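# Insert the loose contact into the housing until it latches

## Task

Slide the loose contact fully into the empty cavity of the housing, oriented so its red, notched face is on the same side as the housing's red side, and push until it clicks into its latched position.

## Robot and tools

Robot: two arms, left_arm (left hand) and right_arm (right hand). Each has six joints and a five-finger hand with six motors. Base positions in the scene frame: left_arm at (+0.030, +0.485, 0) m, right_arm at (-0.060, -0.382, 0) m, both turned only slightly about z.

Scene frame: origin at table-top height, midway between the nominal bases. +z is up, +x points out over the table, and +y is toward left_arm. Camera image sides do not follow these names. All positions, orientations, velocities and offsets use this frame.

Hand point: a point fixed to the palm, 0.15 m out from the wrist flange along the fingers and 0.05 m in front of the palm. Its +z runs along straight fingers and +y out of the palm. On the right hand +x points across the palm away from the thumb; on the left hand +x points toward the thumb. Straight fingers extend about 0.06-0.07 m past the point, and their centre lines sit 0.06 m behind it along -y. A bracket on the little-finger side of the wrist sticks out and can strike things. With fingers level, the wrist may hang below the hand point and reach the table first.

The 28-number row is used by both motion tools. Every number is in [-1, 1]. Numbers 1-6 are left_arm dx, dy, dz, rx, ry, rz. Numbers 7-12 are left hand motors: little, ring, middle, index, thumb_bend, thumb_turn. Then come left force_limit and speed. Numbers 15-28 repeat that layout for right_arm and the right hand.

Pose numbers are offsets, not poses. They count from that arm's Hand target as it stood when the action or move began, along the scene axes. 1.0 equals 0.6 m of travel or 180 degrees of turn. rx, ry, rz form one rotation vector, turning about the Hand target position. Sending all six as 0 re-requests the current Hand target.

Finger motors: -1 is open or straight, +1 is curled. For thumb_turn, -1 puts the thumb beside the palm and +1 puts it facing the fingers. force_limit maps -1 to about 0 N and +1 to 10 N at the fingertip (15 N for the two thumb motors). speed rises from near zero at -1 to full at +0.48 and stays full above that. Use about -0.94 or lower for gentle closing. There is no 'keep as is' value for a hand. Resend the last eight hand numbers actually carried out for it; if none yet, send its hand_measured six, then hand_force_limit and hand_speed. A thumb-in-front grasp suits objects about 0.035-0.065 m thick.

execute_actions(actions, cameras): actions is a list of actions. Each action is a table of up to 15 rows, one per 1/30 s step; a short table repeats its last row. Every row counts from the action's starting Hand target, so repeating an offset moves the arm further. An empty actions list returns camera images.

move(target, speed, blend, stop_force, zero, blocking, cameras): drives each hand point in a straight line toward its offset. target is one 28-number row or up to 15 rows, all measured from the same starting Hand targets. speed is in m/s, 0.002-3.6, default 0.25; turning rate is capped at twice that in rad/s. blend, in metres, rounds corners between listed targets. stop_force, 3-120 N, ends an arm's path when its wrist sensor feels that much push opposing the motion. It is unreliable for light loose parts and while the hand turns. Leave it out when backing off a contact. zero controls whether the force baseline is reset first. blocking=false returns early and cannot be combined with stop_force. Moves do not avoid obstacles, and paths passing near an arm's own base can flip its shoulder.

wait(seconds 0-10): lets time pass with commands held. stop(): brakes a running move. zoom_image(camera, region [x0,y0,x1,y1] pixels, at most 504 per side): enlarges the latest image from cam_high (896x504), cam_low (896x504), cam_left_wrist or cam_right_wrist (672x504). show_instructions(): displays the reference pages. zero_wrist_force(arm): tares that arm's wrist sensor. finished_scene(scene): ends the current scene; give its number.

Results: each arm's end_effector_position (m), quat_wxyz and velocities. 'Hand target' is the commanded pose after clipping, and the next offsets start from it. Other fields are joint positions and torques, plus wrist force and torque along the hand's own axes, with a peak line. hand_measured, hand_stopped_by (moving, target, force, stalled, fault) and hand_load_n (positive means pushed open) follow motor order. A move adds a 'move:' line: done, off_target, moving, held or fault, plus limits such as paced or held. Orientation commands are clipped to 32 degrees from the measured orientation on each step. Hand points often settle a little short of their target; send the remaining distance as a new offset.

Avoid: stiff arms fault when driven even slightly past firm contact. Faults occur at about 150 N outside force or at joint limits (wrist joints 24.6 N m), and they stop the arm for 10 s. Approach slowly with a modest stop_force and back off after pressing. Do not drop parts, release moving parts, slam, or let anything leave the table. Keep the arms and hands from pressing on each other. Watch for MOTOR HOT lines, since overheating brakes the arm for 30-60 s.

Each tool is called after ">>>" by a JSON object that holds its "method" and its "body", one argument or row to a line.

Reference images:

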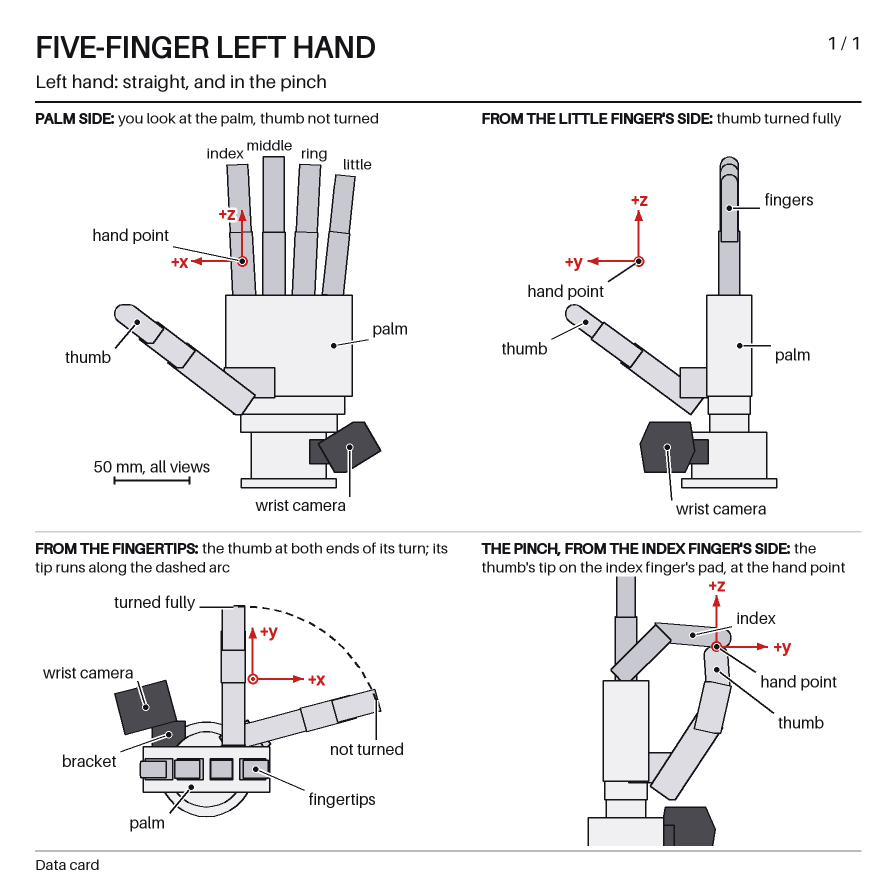

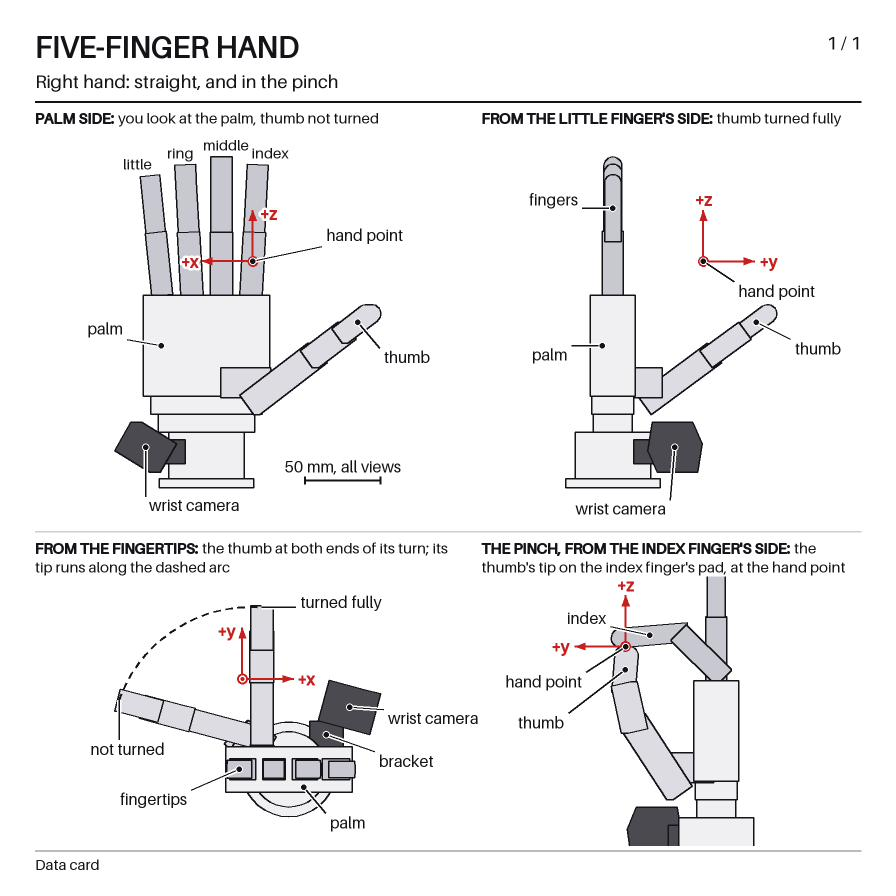

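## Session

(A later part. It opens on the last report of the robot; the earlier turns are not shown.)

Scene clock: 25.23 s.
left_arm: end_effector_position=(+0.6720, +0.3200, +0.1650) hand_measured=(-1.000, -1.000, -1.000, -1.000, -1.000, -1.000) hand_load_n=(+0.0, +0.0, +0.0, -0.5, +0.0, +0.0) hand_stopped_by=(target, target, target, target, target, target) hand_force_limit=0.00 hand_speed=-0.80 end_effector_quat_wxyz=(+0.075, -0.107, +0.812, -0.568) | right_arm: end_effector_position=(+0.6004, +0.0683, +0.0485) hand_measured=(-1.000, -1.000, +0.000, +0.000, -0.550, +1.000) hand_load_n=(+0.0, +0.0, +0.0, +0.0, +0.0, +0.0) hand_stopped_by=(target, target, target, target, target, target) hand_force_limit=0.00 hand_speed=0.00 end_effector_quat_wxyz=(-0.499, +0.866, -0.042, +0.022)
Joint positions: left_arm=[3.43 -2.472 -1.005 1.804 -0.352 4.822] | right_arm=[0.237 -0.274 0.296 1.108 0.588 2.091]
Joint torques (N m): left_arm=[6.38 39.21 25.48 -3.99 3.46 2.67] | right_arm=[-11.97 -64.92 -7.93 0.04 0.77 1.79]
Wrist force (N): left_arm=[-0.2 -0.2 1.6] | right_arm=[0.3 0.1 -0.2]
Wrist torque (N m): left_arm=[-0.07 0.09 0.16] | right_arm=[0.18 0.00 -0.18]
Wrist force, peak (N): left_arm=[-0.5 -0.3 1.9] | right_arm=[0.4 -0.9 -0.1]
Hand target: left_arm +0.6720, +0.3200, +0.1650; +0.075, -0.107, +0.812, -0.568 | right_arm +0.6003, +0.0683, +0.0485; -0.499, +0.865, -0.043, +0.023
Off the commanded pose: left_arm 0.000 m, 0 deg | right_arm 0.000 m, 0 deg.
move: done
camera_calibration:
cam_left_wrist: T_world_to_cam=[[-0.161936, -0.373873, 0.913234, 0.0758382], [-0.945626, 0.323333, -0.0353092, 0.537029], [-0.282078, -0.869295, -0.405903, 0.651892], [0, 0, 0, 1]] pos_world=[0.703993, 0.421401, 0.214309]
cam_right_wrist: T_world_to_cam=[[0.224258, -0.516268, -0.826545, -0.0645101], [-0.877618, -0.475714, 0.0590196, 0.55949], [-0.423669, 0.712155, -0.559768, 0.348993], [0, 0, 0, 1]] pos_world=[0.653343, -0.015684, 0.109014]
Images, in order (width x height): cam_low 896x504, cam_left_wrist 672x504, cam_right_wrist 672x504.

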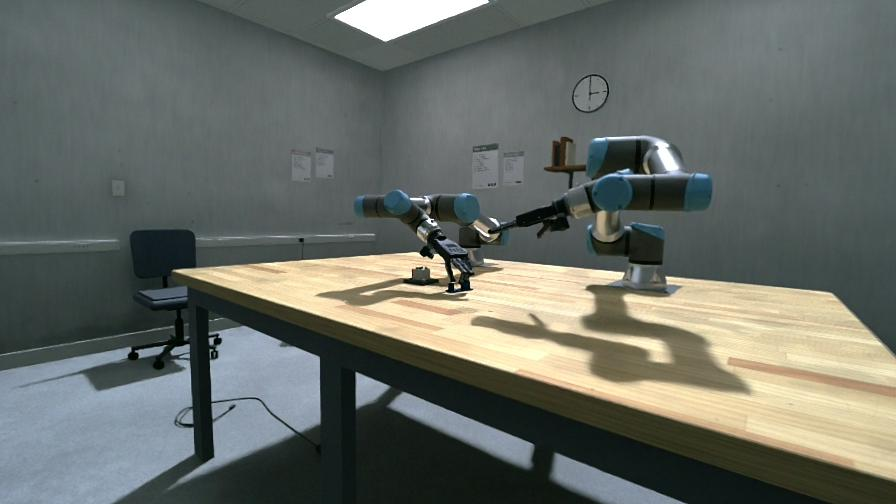

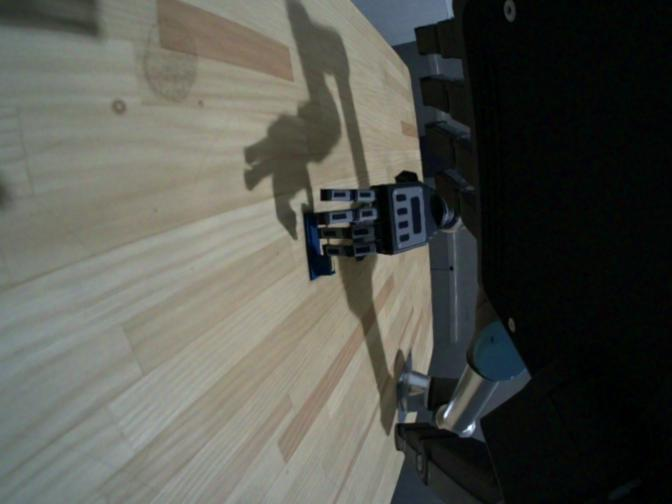

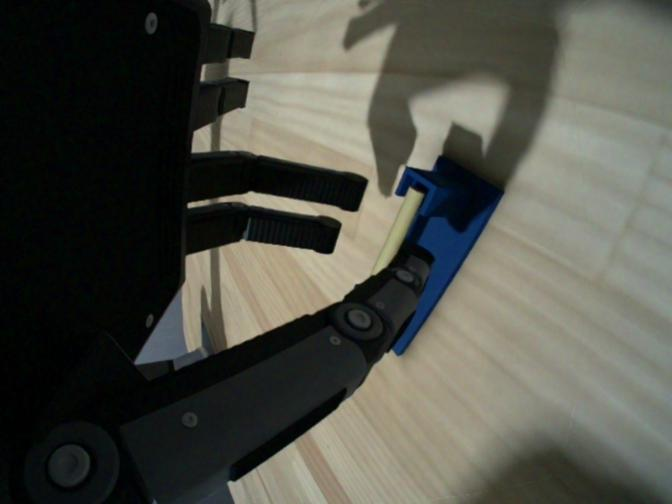

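>>> {"method": "move", "body": {
  "target": [0, 0, 0, 0, 0, 0, -1, -1, -1, -1, -1, -1, 0, -0.8, 0, 0, 0, 0, 0, -0.01, -1, -1, 0.0, 0.0, -0.55, 1, 0, 0],
  "speed": 0.1
}}

>>> {"method": "move", "body": {
  "target": [0, 0, 0, 0, 0, 0, -1, -1, -1, -1, -1, -1, 0, -0.8, -0.002, -0.0183, -0.0378, 0, 0, 0, -1, -1, 0.0, 0.0, -0.55, 1, 0, 0],
  "speed": 0.03,
  "stop_force": 4,
  "cameras": ["cam_left_wrist", "cam_right_wrist", "cam_low"]
}}

>>> {"method": "zoom_image", "body": {
  "camera": "cam_left_wrist",
  "region": [270, 170, 410, 290]
}}

>>> {"method": "zoom_image", "body": {
  "camera": "cam_right_wrist",
  "region": [250, 110, 470, 330]
}}

>>> {"method": "zoom_image", "body": {
  "camera": "cam_low",
  "region": [415, 245, 505, 305]
}}

Scene clock: 28.17 s.
left_arm: end_effector_position=(+0.6720, +0.3200, +0.1650) hand_measured=(-1.000, -1.000, -1.000, -1.000, -1.000, -1.000) hand_load_n=(+0.0, +0.0, -0.5, +0.0, +0.0, -0.5) hand_stopped_by=(target, target, target, target, target, target) hand_force_limit=0.00 hand_speed=-0.80 end_effector_quat_wxyz=(+0.075, -0.107, +0.812, -0.568) | right_arm: end_effector_position=(+0.6004, +0.0683, +0.0485) hand_measured=(-1.000, -1.000, +0.000, +0.000, -0.550, +1.000) hand_load_n=(+0.0, +0.0, +0.0, +0.0, +0.0, +0.0) hand_stopped_by=(target, target, target, target, target, target) hand_force_limit=0.00 hand_speed=0.00 end_effector_quat_wxyz=(-0.498, +0.865, -0.056, +0.031)
Joint positions: left_arm=[3.43 -2.472 -1.005 1.804 -0.352 4.822] | right_arm=[0.238 -0.333 0.406 1.01 0.603 2.146]
Joint torques (N m): left_arm=[6.6 39.01 25.81 -3.76 3.53 2.62] | right_arm=[9.51 -64.57 -7.33 -0.01 0.84 1.84]
Wrist force (N): left_arm=[-0.3 -0.2 1.4] | right_arm=[0.2 0.2 0.0]
Wrist torque (N m): left_arm=[-0.06 0.10 0.16] | right_arm=[0.19 0.01 -0.18]
Wrist force, peak (N): left_arm=[-0.2 -0.3 1.9] | right_arm=[0.1 0.6 -0.3]
Hand target: left_arm +0.6720, +0.3200, +0.1650; +0.075, -0.107, +0.812, -0.568 | right_arm +0.6003, +0.0683, +0.0485; -0.499, +0.865, -0.056, +0.031
Off the commanded pose: left_arm 0.000 m, 0 deg | right_arm 0.000 m, 0 deg.
move: done

Scene clock: 29.97 s.
left_arm: end_effector_position=(+0.6720, +0.3200, +0.1650) hand_measured=(-1.000, -1.000, -1.000, -1.000, -1.000, -1.000) hand_load_n=(+0.0, +0.0, +0.0, +0.0, +0.0, -0.5) hand_stopped_by=(target, target, target, target, target, target) hand_force_limit=0.00 hand_speed=-0.80 end_effector_quat_wxyz=(+0.075, -0.107, +0.812, -0.568) | right_arm: end_effector_position=(+0.5991, +0.0574, +0.0259) hand_measured=(-1.000, -1.000, +0.000, +0.000, -0.550, +1.000) hand_load_n=(+0.0, +0.0, +1.0, +0.0, +0.0, +0.0) hand_stopped_by=(target, target, target, target, target, target) hand_force_limit=0.00 hand_speed=0.00 end_effector_quat_wxyz=(-0.499, +0.865, -0.056, +0.031)
Joint positions: left_arm=[3.43 -2.472 -1.005 1.804 -0.352 4.822] | right_arm=[0.223 -0.342 0.487 0.957 0.596 2.123]
Joint torques (N m): left_arm=[8.01 38.59 26.02 -3.77 3.28 2.8] | right_arm=[-11.43 -60.95 -12.14 0.88 -2.06 -1.66]
Wrist force (N): left_arm=[-0.2 -0.2 1.6] | right_arm=[0.8 -4.0 -1.0]
Wrist torque (N m): left_arm=[-0.07 0.09 0.16] | right_arm=[0.13 -0.03 -0.06]
Wrist force, peak (N): left_arm=[-0.2 -0.5 1.8] | right_arm=[0.3 -4.1 -1.2]
Hand target: left_arm +0.6720, +0.3200, +0.1650; +0.075, -0.107, +0.812, -0.568 | right_arm +0.5991, +0.0574, +0.0259; -0.499, +0.865, -0.056, +0.031
Off the commanded pose: left_arm 0.000 m, 0 deg | right_arm 0.000 m, 0 deg.
move: contact (right_arm)
camera_calibration:
cam_left_wrist: T_world_to_cam=[[-0.161936, -0.373873, 0.913234, 0.0758382], [-0.945626, 0.323333, -0.0353092, 0.537029], [-0.282078, -0.869295, -0.405903, 0.651892], [0, 0, 0, 1]] pos_world=[0.703993, 0.421401, 0.214309]
cam_right_wrist: T_world_to_cam=[[0.208318, -0.522719, -0.826661, -0.0786527], [-0.893137, -0.446153, 0.0570445, 0.562149], [-0.398636, 0.726438, -0.559801, 0.3278], [0, 0, 0, 1]] pos_world=[0.649133, -0.028435, 0.0864161]
Images, in order (width x height): cam_low 896x504, cam_left_wrist 672x504, cam_right_wrist 672x504.

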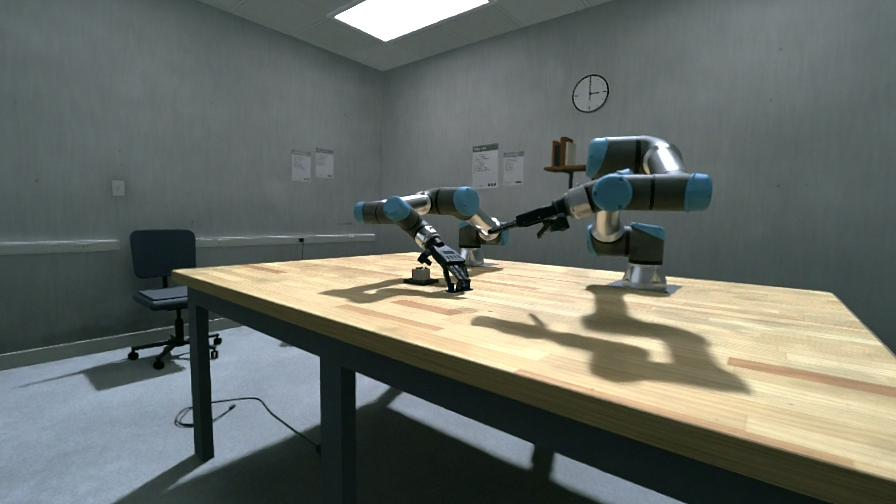

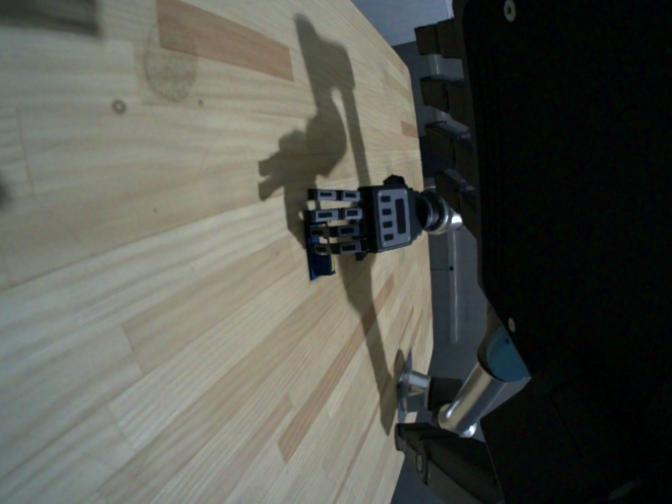

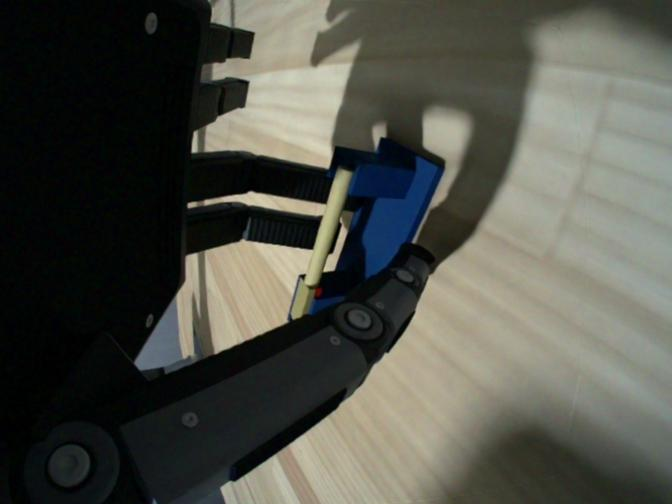

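Scaled by 3.600 from the camera's 672x504 image, which has a finer 960x720 frame.

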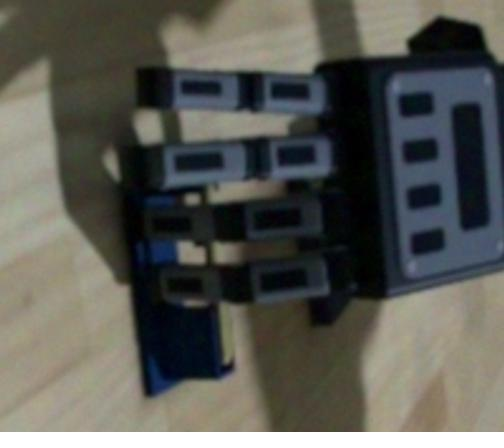

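Scaled by 2.291 from the camera's 672x504 image, which has a finer 960x720 frame.

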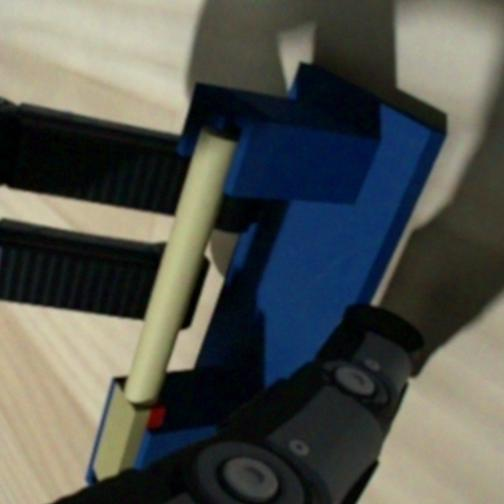

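Scaled by 5.600 from the camera's 896x504 image, which has a finer 1280x720 frame.

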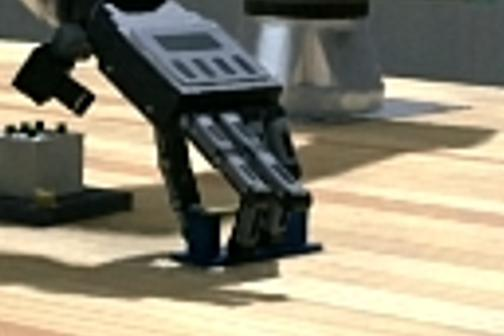

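>>> {"method": "move", "body": {
  "target": [0, 0, 0, 0, 0, 0, -1, -1, -1, -1, -1, -1, 0, -0.8, -0.0022, 0.0024, 0.0036, 0, 0, 0, -1, -1, 0.03, 0.03, -0.25, 1, -0.6, -0.4],
  "speed": 0.04
}}

>>> {"method": "execute_actions", "body": {
  "actions": [
    [[0, 0, 0, 0, 0, 0, -1, -1, -1, -1, -1, -1, 0, -0.8, 0, 0, 0, 0, 0, 0, -1, -1, 0.03, 0.03, 0.03, 1, -0.8, -0.8]]
  ],
  "cameras": ["cam_left_wrist", "cam_right_wrist"]
}}

>>> {"method": "zoom_image", "body": {
  "camera": "cam_right_wrist",
  "region": [250, 110, 470, 330]
}}

>>> {"method": "zoom_image", "body": {
  "camera": "cam_left_wrist",
  "region": [290, 190, 370, 290]
}}

Scene clock: 32.17 s.
left_arm: end_effector_position=(+0.6720, +0.3200, +0.1650) hand_measured=(-1.000, -1.000, -1.000, -1.000, -1.000, -1.000) hand_load_n=(+0.0, +0.0, +0.0, +0.0, +0.0, +0.0) hand_stopped_by=(target, target, target, target, target, target) hand_force_limit=0.00 hand_speed=-0.80 end_effector_quat_wxyz=(+0.075, -0.107, +0.812, -0.568) | right_arm: end_effector_position=(+0.5979, +0.0588, +0.0280) hand_measured=(-1.000, -1.000, +0.030, +0.030, -0.250, +1.000) hand_load_n=(+0.0, +0.0, +0.0, +0.0, +0.0, +0.0) hand_stopped_by=(target, target, target, target, target, target) hand_force_limit=-0.60 hand_speed=-0.40 end_effector_quat_wxyz=(-0.499, +0.865, -0.056, +0.031)
Joint positions: left_arm=[3.43 -2.472 -1.005 1.804 -0.352 4.822] | right_arm=[0.225 -0.348 0.493 0.955 0.597 2.126]
Joint torques (N m): left_arm=[6.42 39.14 26.12 -3.89 3.47 2.78] | right_arm=[9.84 -65.49 -8.94 0.18 0.74 1.95]
Wrist force (N): left_arm=[-0.4 -0.3 1.6] | right_arm=[0.5 0.1 0.0]
Wrist torque (N m): left_arm=[-0.08 0.12 0.15] | right_arm=[0.17 -0.03 -0.16]
Wrist force, peak (N): left_arm=[-0.2 -0.3 1.9] | right_arm=[0.5 -4.2 -1.2]
Hand target: left_arm +0.6720, +0.3200, +0.1650; +0.075, -0.107, +0.812, -0.568 | right_arm +0.5978, +0.0588, +0.0281; -0.499, +0.865, -0.056, +0.031
Off the commanded pose: left_arm 0.000 m, 0 deg | right_arm 0.000 m, 0 deg.
move: done

Scene clock: 33.03 s.
left_arm: end_effector_position=(+0.6720, +0.3200, +0.1650) hand_measured=(-1.000, -1.000, -1.000, -1.000, -1.000, -1.000) hand_load_n=(+0.0, +0.0, +0.0, +0.0, +0.0, -0.5) hand_stopped_by=(target, target, target, target, target, target) hand_force_limit=0.00 hand_speed=-0.80 end_effector_quat_wxyz=(+0.075, -0.107, +0.812, -0.568) | right_arm: end_effector_position=(+0.5978, +0.0588, +0.0280) hand_measured=(-1.000, -1.000, +0.030, +0.030, -0.082, +1.000) hand_load_n=(+0.0, +0.0, +0.0, +0.0, +3.0, +0.5) hand_stopped_by=(target, target, target, target, force, target) hand_force_limit=-0.80 hand_speed=-0.80 end_effector_quat_wxyz=(-0.498, +0.865, -0.056, +0.031)
Joint positions: left_arm=[3.43 -2.472 -1.005 1.804 -0.352 4.822] | right_arm=[0.225 -0.348 0.493 0.954 0.597 2.126]
Joint torques (N m): left_arm=[6.15 38.77 26.14 -3.72 3.65 2.82] | right_arm=[9.42 -64.35 -9.19 0.11 -0.5 1.71]
Wrist force (N): left_arm=[-0.1 -0.5 1.7] | right_arm=[0.3 2.9 -2.8]
Wrist torque (N m): left_arm=[-0.12 0.07 0.18] | right_arm=[0.32 0.01 -0.13]
Wrist force, peak (N): left_arm=[-0.3 -0.4 1.8] | right_arm=[0.3 2.9 -3.0]
Hand target: left_arm +0.6720, +0.3200, +0.1650; +0.075, -0.107, +0.812, -0.568 | right_arm +0.5978, +0.0588, +0.0281; -0.499, +0.865, -0.056, +0.031
Off the commanded pose: left_arm 0.000 m, 0 deg | right_arm 0.000 m, 0 deg.
Step readings (end_effector_position of left_arm | right_arm):
0: (+0.6720, +0.3200, +0.1650) | (+0.5979, +0.0588, +0.0280)
1: (+0.6720, +0.3200, +0.1650) | (+0.5979, +0.0588, +0.0280)
2: (+0.6720, +0.3200, +0.1650) | (+0.5978, +0.0588, +0.0280)
4: (+0.6720, +0.3200, +0.1650) | (+0.5978, +0.0588, +0.0280)
8: (+0.6720, +0.3200, +0.1650) | (+0.5978, +0.0588, +0.0280)
15: (+0.6720, +0.3200, +0.1650) | (+0.5978, +0.0588, +0.0280)
camera_calibration:
cam_left_wrist: T_world_to_cam=[[-0.161936, -0.373873, 0.913234, 0.0758382], [-0.945626, 0.323333, -0.0353092, 0.537029], [-0.282078, -0.869295, -0.405903, 0.651892], [0, 0, 0, 1]] pos_world=[0.703993, 0.421401, 0.214309]
cam_right_wrist: T_world_to_cam=[[0.20823, -0.522839, -0.826607, -0.0757827], [-0.893167, -0.446079, 0.0571535, 0.561499], [-0.398615, 0.726397, -0.559869, 0.327487], [0, 0, 0, 1]] pos_world=[0.647833, -0.0270351, 0.0886161]
Images, in order (width x height): cam_left_wrist 672x504, cam_right_wrist 672x504.

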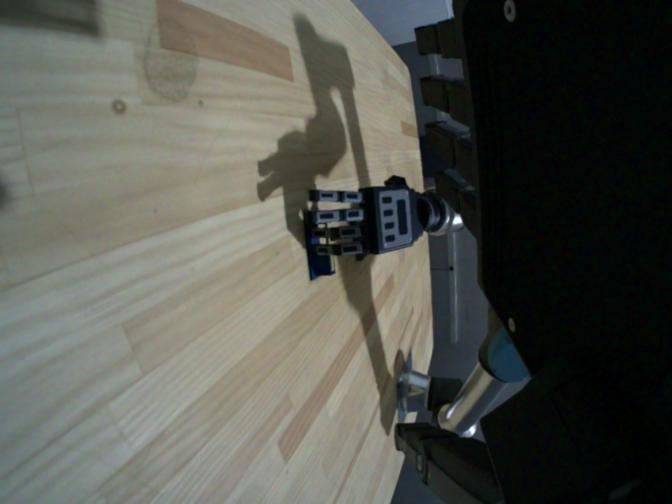

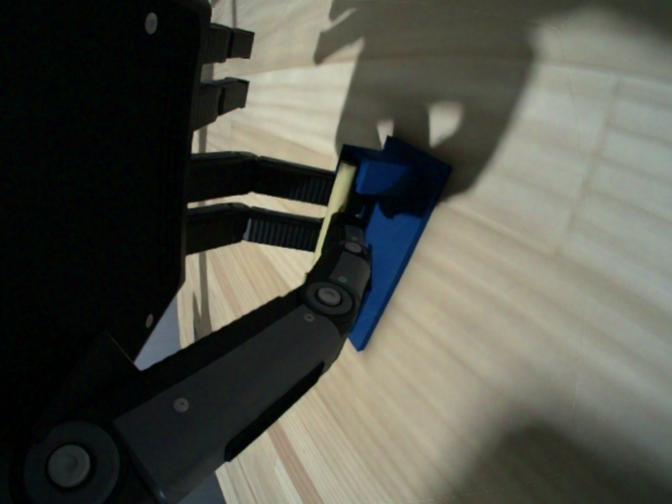

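Scaled by 2.291 from the camera's 672x504 image, which has a finer 960x720 frame.

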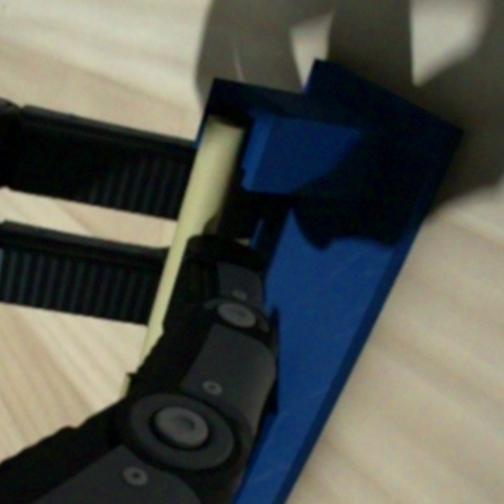

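Scaled by 5.040 from the camera's 672x504 image, which has a finer 960x720 frame.

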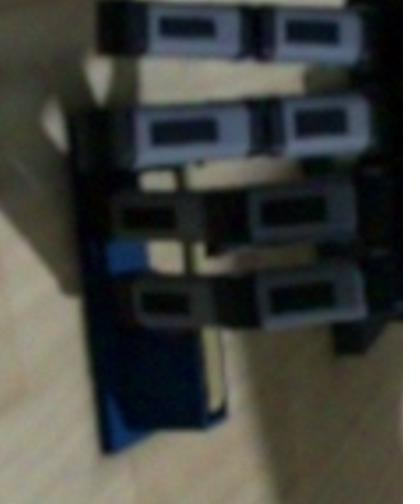

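>>> {"method": "execute_actions", "body": {
  "actions": [
    [[0, 0, 0, 0, 0, 0, -1, -1, -1, -1, -1, -1, 0, -0.8, 0, 0, 0, 0, 0, 0, -1, -1, 0.03, 0.03, -0.25, 1, -0.8, -0.5]]
  ]
}}

>>> {"method": "move", "body": {
  "target": [0, 0, 0, 0, 0, 0, -1, -1, -1, -1, -1, -1, 0, -0.8, -0.0005, -0.0036, 0.0021, 0, 0, 0, -1, -1, 0.03, 0.03, -0.25, 1, -0.8, -0.5],
  "speed": 0.04
}}

>>> {"method": "execute_actions", "body": {
  "actions": [
    [[0, 0, 0, 0, 0, 0, -1, -1, -1, -1, -1, -1, 0, -0.8, 0, 0, 0, 0, 0, 0, -1, -1, 0.03, 0.03, 0.03, 1, -0.8, -0.8]]
  ],
  "cameras": ["cam_right_wrist"]
}}

>>> {"method": "zoom_image", "body": {
  "camera": "cam_right_wrist",
  "region": [250, 110, 470, 330]
}}

Scene clock: 34.27 s.
left_arm: end_effector_position=(+0.6720, +0.3200, +0.1650) hand_measured=(-1.000, -1.000, -1.000, -1.000, -1.000, -1.000) hand_load_n=(+0.0, +0.0, +0.0, +0.0, +0.0, -0.5) hand_stopped_by=(target, target, target, target, target, target) hand_force_limit=0.00 hand_speed=-0.80 end_effector_quat_wxyz=(+0.075, -0.107, +0.812, -0.568) | right_arm: end_effector_position=(+0.5978, +0.0588, +0.0280) hand_measured=(-1.000, -1.000, +0.030, +0.030, -0.250, +1.000) hand_load_n=(+0.0, -0.5, +0.0, +0.0, +0.0, +0.0) hand_stopped_by=(target, target, target, target, target, target) hand_force_limit=-0.80 hand_speed=-0.50 end_effector_quat_wxyz=(-0.499, +0.865, -0.056, +0.031)
Joint positions: left_arm=[3.43 -2.472 -1.005 1.804 -0.352 4.822] | right_arm=[0.225 -0.348 0.493 0.954 0.597 2.126]
Joint torques (N m): left_arm=[6.24 38.29 26.56 -3.94 3.46 2.74] | right_arm=[9.28 -64.21 -11.72 0.22 -2.93 1.8]
Wrist force (N): left_arm=[-0.2 -0.2 1.8] | right_arm=[0.2 0.0 -0.2]
Wrist torque (N m): left_arm=[-0.08 0.10 0.17] | right_arm=[0.17 0.01 -0.18]
Wrist force, peak (N): left_arm=[-0.3 -0.2 1.8] | right_arm=[0.1 2.8 -2.9]
Hand target: left_arm +0.6720, +0.3200, +0.1650; +0.075, -0.107, +0.812, -0.568 | right_arm +0.5978, +0.0588, +0.0281; -0.499, +0.865, -0.056, +0.031
Off the commanded pose: left_arm 0.000 m, 0 deg | right_arm 0.000 m, 0 deg.
Step readings (end_effector_position of left_arm | right_arm):
0: (+0.6720, +0.3200, +0.1650) | (+0.5978, +0.0588, +0.0280)
1: (+0.6720, +0.3200, +0.1650) | (+0.5978, +0.0588, +0.0280)
2: (+0.6720, +0.3200, +0.1650) | (+0.5978, +0.0588, +0.0280)
4: (+0.6720, +0.3200, +0.1650) | (+0.5978, +0.0588, +0.0280)
8: (+0.6720, +0.3200, +0.1650) | (+0.5978, +0.0588, +0.0280)
15: (+0.6720, +0.3200, +0.1650) | (+0.5978, +0.0588, +0.0280)

Scene clock: 34.97 s.
left_arm: end_effector_position=(+0.6720, +0.3200, +0.1650) hand_measured=(-1.000, -1.000, -1.000, -1.000, -1.000, -1.000) hand_load_n=(+0.0, +0.0, +0.0, +0.0, +0.0, -0.5) hand_stopped_by=(target, target, target, target, target, target) hand_force_limit=0.00 hand_speed=-0.80 end_effector_quat_wxyz=(+0.075, -0.107, +0.812, -0.568) | right_arm: end_effector_position=(+0.5975, +0.0567, +0.0293) hand_measured=(-1.000, -1.000, +0.030, +0.030, -0.250, +1.000) hand_load_n=(+0.0, +0.0, +0.0, +0.0, +0.0, +0.0) hand_stopped_by=(target, target, target, target, target, target) hand_force_limit=-0.80 hand_speed=-0.50 end_effector_quat_wxyz=(-0.499, +0.865, -0.056, +0.031)
Joint positions: left_arm=[3.43 -2.472 -1.005 1.804 -0.352 4.822] | right_arm=[0.222 -0.353 0.501 0.955 0.596 2.122]
Joint torques (N m): left_arm=[6.72 38.73 25.79 -3.79 3.24 2.76] | right_arm=[-11.63 -64.11 -9.19 3.35 -3 -1.75]
Wrist force (N): left_arm=[-0.1 -0.3 1.7] | right_arm=[0.5 0.3 -0.1]
Wrist torque (N m): left_arm=[-0.08 0.08 0.17] | right_arm=[0.22 -0.02 0.03]
Wrist force, peak (N): left_arm=[-0.3 -0.1 1.9] | right_arm=[0.5 0.3 -0.5]
Hand target: left_arm +0.6720, +0.3200, +0.1650; +0.075, -0.107, +0.812, -0.568 | right_arm +0.5975, +0.0566, +0.0293; -0.499, +0.865, -0.056, +0.031
Off the commanded pose: left_arm 0.000 m, 0 deg | right_arm 0.000 m, 0 deg.
move: done

Scene clock: 36.20 s.
left_arm: end_effector_position=(+0.6720, +0.3200, +0.1650) hand_measured=(-1.000, -1.000, -1.000, -1.000, -1.000, -1.000) hand_load_n=(+0.0, -0.5, +0.0, +0.0, +0.0, +0.0) hand_stopped_by=(target, target, target, target, target, target) hand_force_limit=0.00 hand_speed=-0.80 end_effector_quat_wxyz=(+0.075, -0.107, +0.812, -0.568) | right_arm: end_effector_position=(+0.5975, +0.0566, +0.0293) hand_measured=(-1.000, -1.000, +0.030, +0.030, +0.030, +1.000) hand_load_n=(+0.0, +0.0, +0.0, +0.0, +0.0, +0.0) hand_stopped_by=(target, target, target, target, target, target) hand_force_limit=-0.80 hand_speed=-0.80 end_effector_quat_wxyz=(-0.499, +0.865, -0.056, +0.031)
Joint positions: left_arm=[3.43 -2.472 -1.005 1.804 -0.352 4.822] | right_arm=[0.222 -0.353 0.501 0.955 0.596 2.122]
Joint torques (N m): left_arm=[6.74 39.32 25.9 -3.82 3.64 2.79] | right_arm=[-12.03 -64.09 -8.14 1.37 -3.02 -1.61]
Wrist force (N): left_arm=[-0.4 -0.4 1.6] | right_arm=[0.3 0.4 0.2]
Wrist torque (N m): left_arm=[-0.09 0.13 0.15] | right_arm=[0.21 -0.01 0.03]
Wrist force, peak (N): left_arm=[-0.1 -0.3 1.9] | right_arm=[0.3 0.8 -0.2]
Hand target: left_arm +0.6720, +0.3200, +0.1650; +0.075, -0.107, +0.812, -0.568 | right_arm +0.5975, +0.0566, +0.0293; -0.499, +0.865, -0.056, +0.031
Off the commanded pose: left_arm 0.000 m, 0 deg | right_arm 0.000 m, 0 deg.
Step readings (end_effector_position of left_arm | right_arm):
0: (+0.6720, +0.3200, +0.1650) | (+0.5975, +0.0567, +0.0293)
1: (+0.6720, +0.3200, +0.1650) | (+0.5975, +0.0567, +0.0293)
2: (+0.6720, +0.3200, +0.1650) | (+0.5975, +0.0567, +0.0293)
4: (+0.6720, +0.3200, +0.1650) | (+0.5975, +0.0567, +0.0293)
8: (+0.6720, +0.3200, +0.1650) | (+0.5975, +0.0566, +0.0293)
15: (+0.6720, +0.3200, +0.1650) | (+0.5975, +0.0566, +0.0293)
camera_calibration:
cam_right_wrist: T_world_to_cam=[[0.208236, -0.52274, -0.826668, -0.075874], [-0.893118, -0.446176, 0.057163, 0.560146], [-0.398721, 0.726409, -0.559779, 0.329698], [0, 0, 0, 1]] pos_world=[0.647533, -0.0292349, 0.0898159]
Images, in order (width x height): cam_right_wrist 672x504.

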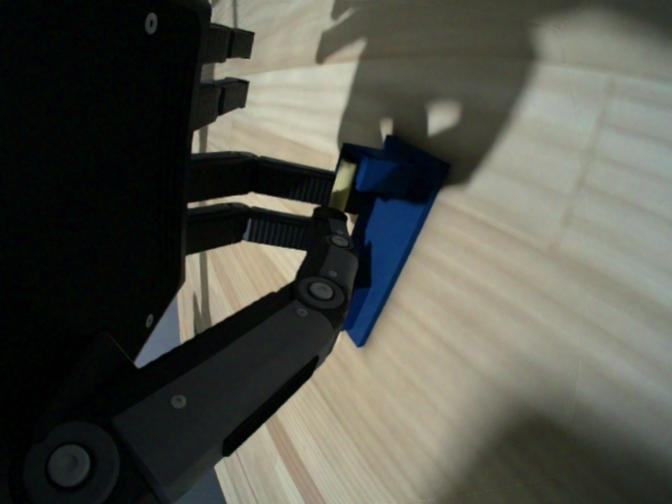

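Scaled by 2.291 from the camera's 672x504 image, which has a finer 960x720 frame.

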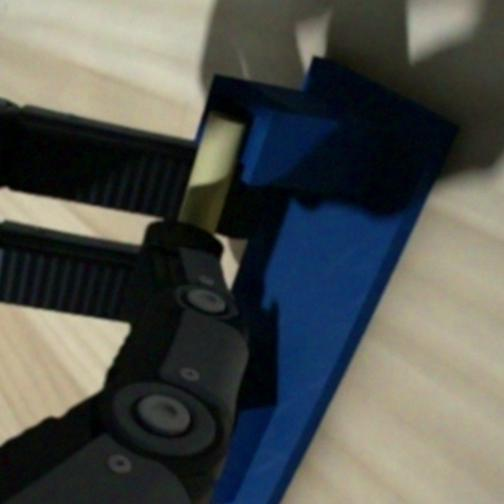

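>>> {"method": "execute_actions", "body": {
  "actions": [
    [[0, 0, 0, 0, 0, 0, -1, -1, -1, -1, -1, -1, 0, -0.8, 0, 0, 0, 0, 0, 0, -1, -1, 0.03, 0.03, 0.0, 1, -0.8, -0.6]]
  ]
}}

>>> {"method": "move", "body": {
  "target": [0, 0, 0, 0, 0, 0, -1, -1, -1, -1, -1, -1, 0, -0.8, 0.0006, 0.005, -0.0029, 0, 0, 0, -1, -1, 0.03, 0.03, 0.0, 1, -0.8, -0.6],
  "speed": 0.006,
  "stop_force": 3
}}

Scene clock: 37.20 s.
left_arm: end_effector_position=(+0.6720, +0.3200, +0.1650) hand_measured=(-1.000, -1.000, -1.000, -1.000, -1.000, -1.000) hand_load_n=(+0.0, +0.0, +0.0, +0.0, +0.0, -0.5) hand_stopped_by=(target, target, target, target, target, target) hand_force_limit=0.00 hand_speed=-0.80 end_effector_quat_wxyz=(+0.075, -0.107, +0.812, -0.568) | right_arm: end_effector_position=(+0.5975, +0.0566, +0.0293) hand_measured=(-1.000, -1.000, +0.030, +0.030, +0.000, +1.000) hand_load_n=(+0.0, +0.0, +0.0, +0.0, +0.0, +0.0) hand_stopped_by=(target, target, target, target, target, target) hand_force_limit=-0.80 hand_speed=-0.60 end_effector_quat_wxyz=(-0.499, +0.865, -0.056, +0.031)
Joint positions: left_arm=[3.43 -2.472 -1.005 1.804 -0.352 4.822] | right_arm=[0.222 -0.353 0.501 0.955 0.596 2.122]
Joint torques (N m): left_arm=[6.94 38.27 26.6 -3.84 3.32 2.88] | right_arm=[-12.25 -64.41 -8.21 0.56 -2.97 -1.63]
Wrist force (N): left_arm=[0.0 -0.2 1.7] | right_arm=[0.3 0.1 -0.3]
Wrist torque (N m): left_arm=[-0.06 0.06 0.17] | right_arm=[0.19 0.01 0.01]
Wrist force, peak (N): left_arm=[-0.1 -0.3 2.0] | right_arm=[0.6 0.5 -0.1]
Hand target: left_arm +0.6720, +0.3200, +0.1650; +0.075, -0.107, +0.812, -0.568 | right_arm +0.5975, +0.0566, +0.0293; -0.499, +0.865, -0.056, +0.031
Off the commanded pose: left_arm 0.000 m, 0 deg | right_arm 0.000 m, 0 deg.
Step readings (end_effector_position of left_arm | right_arm):
0: (+0.6720, +0.3200, +0.1650) | (+0.5975, +0.0566, +0.0293)
1: (+0.6720, +0.3200, +0.1650) | (+0.5975, +0.0566, +0.0293)
2: (+0.6720, +0.3200, +0.1650) | (+0.5975, +0.0566, +0.0293)
4: (+0.6720, +0.3200, +0.1650) | (+0.5975, +0.0566, +0.0293)
8: (+0.6720, +0.3200, +0.1650) | (+0.5975, +0.0566, +0.0293)
15: (+0.6720, +0.3200, +0.1650) | (+0.5975, +0.0566, +0.0293)

Scene clock: 38.50 s.
left_arm: end_effector_position=(+0.6720, +0.3200, +0.1650) hand_measured=(-1.000, -1.000, -1.000, -1.000, -1.000, -1.000) hand_load_n=(+0.0, +0.0, +0.0, +0.0, +0.0, +0.0) hand_stopped_by=(target, target, target, target, target, target) hand_force_limit=0.00 hand_speed=-0.80 end_effector_quat_wxyz=(+0.075, -0.107, +0.812, -0.568) | right_arm: end_effector_position=(+0.5976, +0.0570, +0.0291) hand_measured=(-1.000, -1.000, +0.030, +0.030, +0.000, +1.000) hand_load_n=(+0.0, +0.0, +0.0, +0.0, +0.5, +0.0) hand_stopped_by=(target, target, target, target, target, target) hand_force_limit=-0.80 hand_speed=-0.60 end_effector_quat_wxyz=(-0.499, +0.864, -0.056, +0.031)
Joint positions: left_arm=[3.43 -2.472 -1.005 1.804 -0.352 4.822] | right_arm=[0.222 -0.352 0.499 0.955 0.596 2.123]
Joint torques (N m): left_arm=[5.34 38.49 26 -3.95 3.43 2.74] | right_arm=[-10.35 -62.72 -7.92 2.79 -3.03 -1.77]
Wrist force (N): left_arm=[-0.4 -0.3 1.6] | right_arm=[0.3 -0.1 -3.9]
Wrist torque (N m): left_arm=[-0.07 0.11 0.15] | right_arm=[0.24 0.05 -0.08]
Wrist force, peak (N): left_arm=[-0.2 -0.3 1.8] | right_arm=[0.4 -0.9 -6.9]
Hand target: left_arm +0.6720, +0.3200, +0.1650; +0.075, -0.107, +0.812, -0.568 | right_arm +0.5976, +0.0570, +0.0291; -0.499, +0.864, -0.056, +0.031 (not the last commanded pose)
Off the commanded pose: left_arm 0.000 m, 0 deg | right_arm 0.003 m, 0 deg.
move: contact (right_arm)

>>> {"method": "execute_actions", "body": {
  "actions": [
    [[0, 0, 0, 0, 0, 0, -1, -1, -1, -1, -1, -1, 0, -0.8, 0, 0, 0, 0, 0, 0, -1, -1, 0.4, 0.4, 0.0, 1, -0.65, -0.9]]
  ],
  "cameras": ["cam_right_wrist", "cam_left_wrist"]
}}

>>> {"method": "zoom_image", "body": {
  "camera": "cam_right_wrist",
  "region": [250, 110, 470, 330]
}}

>>> {"method": "zoom_image", "body": {
  "camera": "cam_left_wrist",
  "region": [290, 190, 370, 290]
}}

Scene clock: 39.47 s.
left_arm: end_effector_position=(+0.6720, +0.3200, +0.1650) hand_measured=(-1.000, -1.000, -1.000, -1.000, -1.000, -1.000) hand_load_n=(+0.0, +0.0, -0.5, +0.0, +0.0, +0.0) hand_stopped_by=(target, target, target, target, target, target) hand_force_limit=0.00 hand_speed=-0.80 end_effector_quat_wxyz=(+0.075, -0.107, +0.812, -0.568) | right_arm: end_effector_position=(+0.5976, +0.0570, +0.0291) hand_measured=(-1.000, -1.000, +0.130, +0.122, +0.000, +1.000) hand_load_n=(+0.0, +0.0, +4.5, +2.0, +1.0, +0.0) hand_stopped_by=(target, target, force, force, target, target) hand_force_limit=-0.65 hand_speed=-0.90 end_effector_quat_wxyz=(-0.499, +0.864, -0.056, +0.031)
Joint positions: left_arm=[3.43 -2.472 -1.005 1.804 -0.352 4.822] | right_arm=[0.222 -0.352 0.499 0.955 0.596 2.123]
Joint torques (N m): left_arm=[5.23 38.77 26.68 -3.81 3.43 2.81] | right_arm=[-10.03 -63.11 -8.63 2.78 -2.59 -1.69]
Wrist force (N): left_arm=[0.0 -0.3 1.3] | right_arm=[0.1 -0.2 -0.4]
Wrist torque (N m): left_arm=[-0.06 0.05 0.18] | right_arm=[0.19 0.03 -0.08]
Wrist force, peak (N): left_arm=[0.0 -0.1 1.9] | right_arm=[0.4 -0.3 -3.8]
Hand target: left_arm +0.6720, +0.3200, +0.1650; +0.075, -0.107, +0.812, -0.568 | right_arm +0.5976, +0.0570, +0.0291; -0.499, +0.864, -0.056, +0.031
Off the commanded pose: left_arm 0.000 m, 0 deg | right_arm 0.000 m, 0 deg.
Step readings (end_effector_position of left_arm | right_arm):
0: (+0.6720, +0.3200, +0.1650) | (+0.5976, +0.0570, +0.0291)
1: (+0.6720, +0.3200, +0.1650) | (+0.5976, +0.0570, +0.0291)
2: (+0.6720, +0.3200, +0.1650) | (+0.5976, +0.0570, +0.0291)
4: (+0.6720, +0.3200, +0.1650) | (+0.5976, +0.0570, +0.0291)
8: (+0.6720, +0.3200, +0.1650) | (+0.5976, +0.0570, +0.0291)
15: (+0.6720, +0.3200, +0.1650) | (+0.5976, +0.0570, +0.0291)
camera_calibration:
cam_left_wrist: T_world_to_cam=[[-0.161936, -0.373873, 0.913234, 0.0758382], [-0.945626, 0.323333, -0.0353092, 0.537029], [-0.282078, -0.869295, -0.405903, 0.651892], [0, 0, 0, 1]] pos_world=[0.703993, 0.421401, 0.214309]
cam_right_wrist: T_world_to_cam=[[0.208199, -0.522653, -0.826733, -0.0758191], [-0.893167, -0.446088, 0.0570828, 0.560466], [-0.39863, 0.726526, -0.559691, 0.329273], [0, 0, 0, 1]] pos_world=[0.647633, -0.028835, 0.0896159]
Images, in order (width x height): cam_left_wrist 672x504, cam_right_wrist 672x504.

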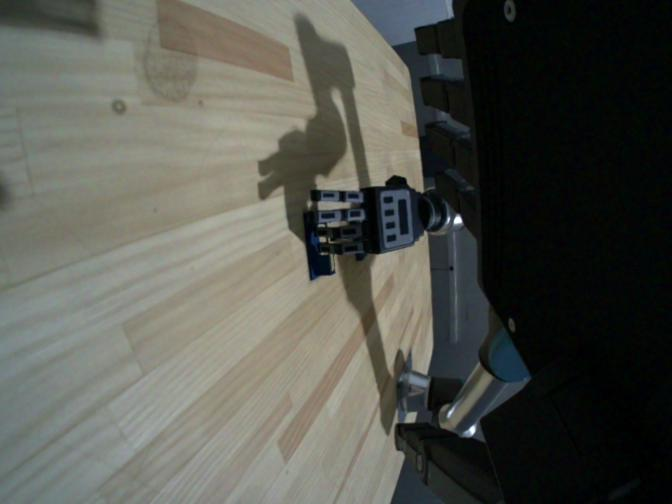

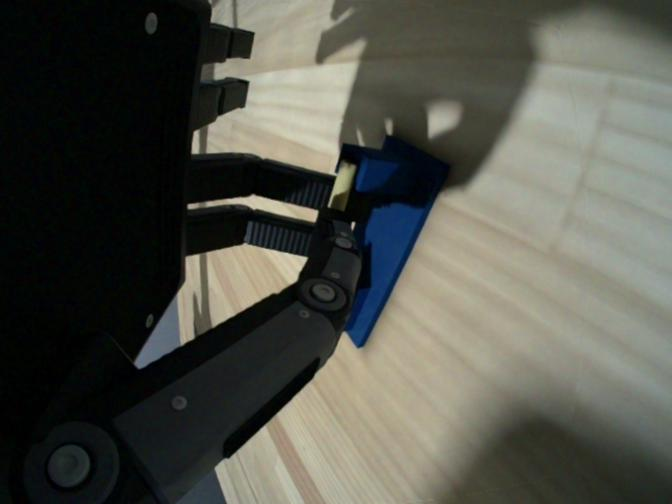

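Scaled by 2.291 from the camera's 672x504 image, which has a finer 960x720 frame.

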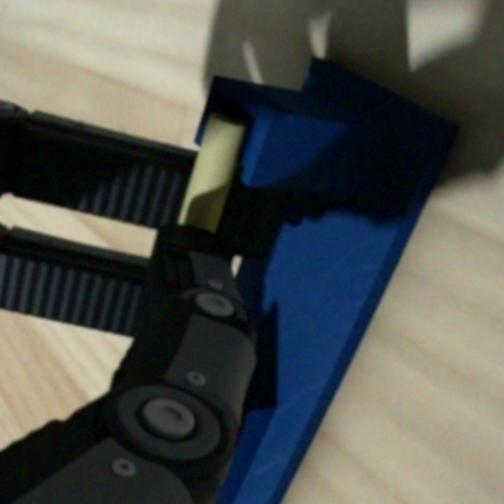

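Scaled by 5.040 from the camera's 672x504 image, which has a finer 960x720 frame.

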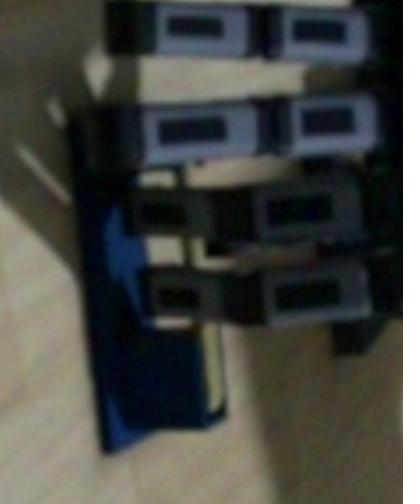

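>>> {"method": "execute_actions", "body": {
  "actions": [
    [[0, 0, 0, 0, 0, 0, -1, -1, -1, -1, -1, -1, 0, -0.8, 0, 0, 0, 0, 0, 0, -1, -1, 0.43, 0.43, 0.0, 1, 0.3, -0.9]]
  ]
}}

>>> {"method": "move", "body": {
  "target": [0, 0, 0, 0, 0, 0, -1, -1, -1, -1, -1, -1, 0, -0.8, 0, 0, 0.06, 0, 0, 0, -1, -1, 0.43, 0.43, 0.0, 1, 0.3, -0.9],
  "speed": 0.05,
  "cameras": ["cam_left_wrist", "cam_right_wrist", "cam_low"]
}}

>>> {"method": "zoom_image", "body": {
  "camera": "cam_right_wrist",
  "region": [250, 110, 470, 330]
}}

>>> {"method": "zoom_image", "body": {
  "camera": "cam_left_wrist",
  "region": [290, 190, 390, 290]
}}

>>> {"method": "zoom_image", "body": {
  "camera": "cam_low",
  "region": [415, 235, 505, 305]
}}

Scene clock: 40.60 s.
left_arm: end_effector_position=(+0.6720, +0.3200, +0.1650) hand_measured=(-1.000, -1.000, -1.000, -1.000, -1.000, -1.000) hand_load_n=(+0.0, +0.0, +0.0, +0.0, +0.5, -0.5) hand_stopped_by=(target, target, target, target, target, target) hand_force_limit=0.00 hand_speed=-0.80 end_effector_quat_wxyz=(+0.075, -0.107, +0.812, -0.568) | right_arm: end_effector_position=(+0.5976, +0.0570, +0.0291) hand_measured=(-1.000, -1.000, +0.136, +0.138, +0.000, +1.000) hand_load_n=(+0.0, +0.0, +7.0, +7.5, +2.5, -0.5) hand_stopped_by=(target, target, force, force, target, target) hand_force_limit=0.30 hand_speed=-0.90 end_effector_quat_wxyz=(-0.499, +0.864, -0.056, +0.031)
Joint positions: left_arm=[3.43 -2.472 -1.005 1.804 -0.352 4.822] | right_arm=[0.222 -0.352 0.499 0.955 0.596 2.123]
Joint torques (N m): left_arm=[6.46 38.72 26.62 -3.89 3.44 2.73] | right_arm=[-10.2 -62.77 -10.63 2.75 -1.4 -1.64]
Wrist force (N): left_arm=[-0.3 -0.4 1.4] | right_arm=[0.3 -0.8 -0.8]
Wrist torque (N m): left_arm=[-0.09 0.10 0.16] | right_arm=[0.15 0.01 -0.09]
Wrist force, peak (N): left_arm=[-0.2 -0.3 1.8] | right_arm=[0.0 -0.7 -1.7]
Hand target: left_arm +0.6720, +0.3200, +0.1650; +0.075, -0.107, +0.812, -0.568 | right_arm +0.5976, +0.0570, +0.0291; -0.499, +0.864, -0.056, +0.031
Off the commanded pose: left_arm 0.000 m, 0 deg | right_arm 0.000 m, 0 deg.
Step readings (end_effector_position of left_arm | right_arm):
0: (+0.6720, +0.3200, +0.1650) | (+0.5976, +0.0570, +0.0291)
1: (+0.6720, +0.3200, +0.1650) | (+0.5976, +0.0570, +0.0291)
2: (+0.6720, +0.3200, +0.1650) | (+0.5976, +0.0570, +0.0291)
4: (+0.6720, +0.3200, +0.1650) | (+0.5976, +0.0570, +0.0291)
8: (+0.6720, +0.3200, +0.1650) | (+0.5976, +0.0570, +0.0291)
15: (+0.6720, +0.3200, +0.1650) | (+0.5976, +0.0570, +0.0291)

Scene clock: 41.83 s.
left_arm: end_effector_position=(+0.6720, +0.3200, +0.1650) hand_measured=(-1.000, -1.000, -1.000, -1.000, -1.000, -1.000) hand_load_n=(+0.0, +0.0, +0.0, +0.0, +0.0, +0.0) hand_stopped_by=(target, target, target, target, target, target) hand_force_limit=0.00 hand_speed=-0.80 end_effector_quat_wxyz=(+0.075, -0.107, +0.812, -0.568) | right_arm: end_effector_position=(+0.5976, +0.0570, +0.0651) hand_measured=(-1.000, -1.000, +0.136, +0.138, +0.000, +1.000) hand_load_n=(+0.0, +0.0, +7.5, +7.0, +3.5, -0.5) hand_stopped_by=(target, target, force, force, target, target) hand_force_limit=0.30 hand_speed=-0.90 end_effector_quat_wxyz=(-0.499, +0.864, -0.056, +0.031)
Joint positions: left_arm=[3.43 -2.472 -1.005 1.804 -0.352 4.822] | right_arm=[0.222 -0.373 0.449 1.026 0.596 2.123]
Joint torques (N m): left_arm=[7.33 39.02 25.98 -3.97 3.29 2.75] | right_arm=[-6.6 -53.88 -31.23 3.4 -0.69 -1.74]
Wrist force (N): left_arm=[-0.3 -0.5 1.5] | right_arm=[0.4 0.2 0.0]
Wrist torque (N m): left_arm=[-0.11 0.10 0.16] | right_arm=[0.16 -0.01 -0.05]
Wrist force, peak (N): left_arm=[0.0 -0.1 1.8] | right_arm=[0.1 -0.7 -1.3]
Hand target: left_arm +0.6720, +0.3200, +0.1650; +0.075, -0.107, +0.812, -0.568 | right_arm +0.5976, +0.0570, +0.0651; -0.499, +0.864, -0.056, +0.031
Off the commanded pose: left_arm 0.000 m, 0 deg | right_arm 0.000 m, 0 deg.
move: done
camera_calibration:
cam_left_wrist: T_world_to_cam=[[-0.161936, -0.373873, 0.913234, 0.0758382], [-0.945626, 0.323333, -0.0353092, 0.537029], [-0.282078, -0.869295, -0.405903, 0.651892], [0, 0, 0, 1]] pos_world=[0.703993, 0.421401, 0.214309]
cam_right_wrist: T_world_to_cam=[[0.208235, -0.522654, -0.826723, -0.0460811], [-0.893196, -0.446039, 0.0570072, 0.558441], [-0.398545, 0.726555, -0.559714, 0.349371], [0, 0, 0, 1]] pos_world=[0.647633, -0.0288351, 0.125616]
Images, in order (width x height): cam_low 896x504, cam_left_wrist 672x504, cam_right_wrist 672x504.

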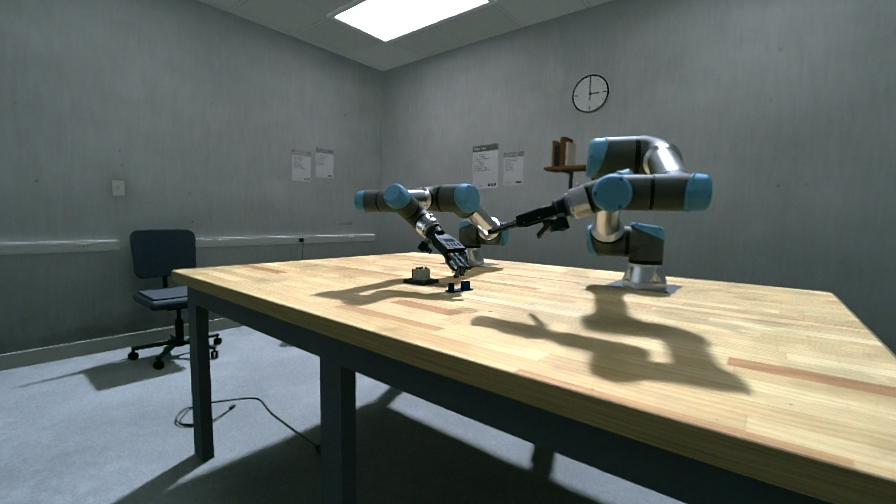

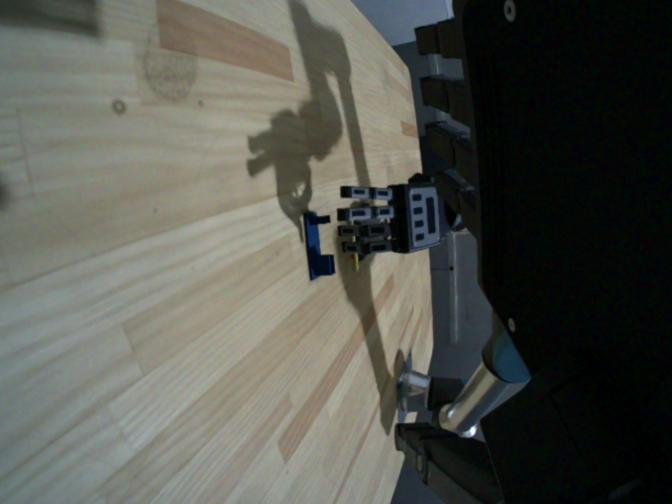

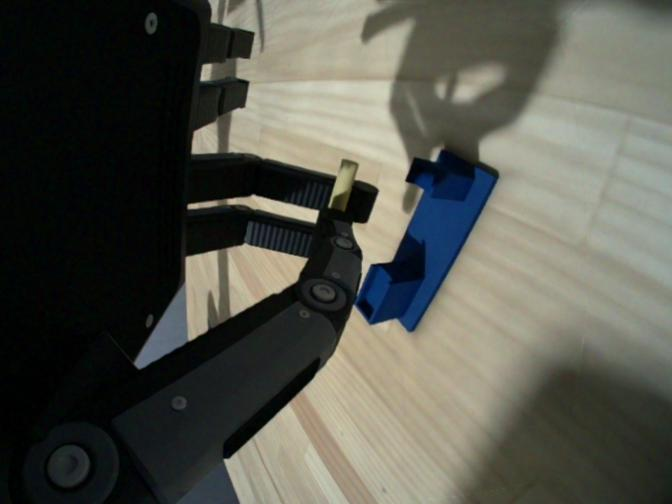

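Scaled by 2.291 from the camera's 672x504 image, which has a finer 960x720 frame.

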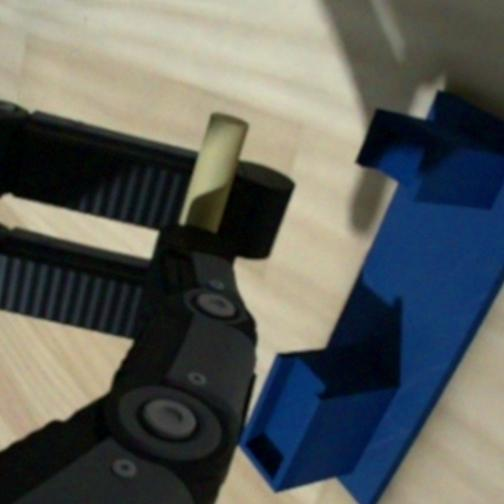

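Scaled by 5.040 from the camera's 672x504 image, which has a finer 960x720 frame.

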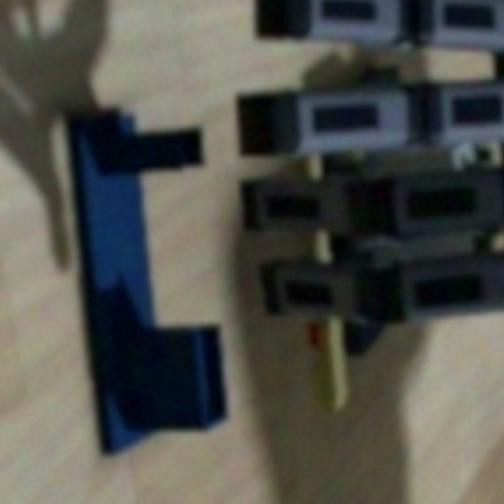

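Scaled by 5.600 from the camera's 896x504 image, which has a finer 1280x720 frame.

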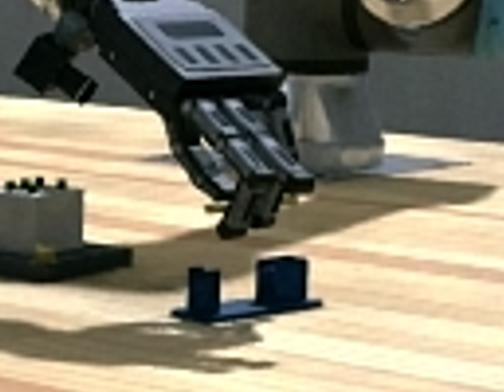

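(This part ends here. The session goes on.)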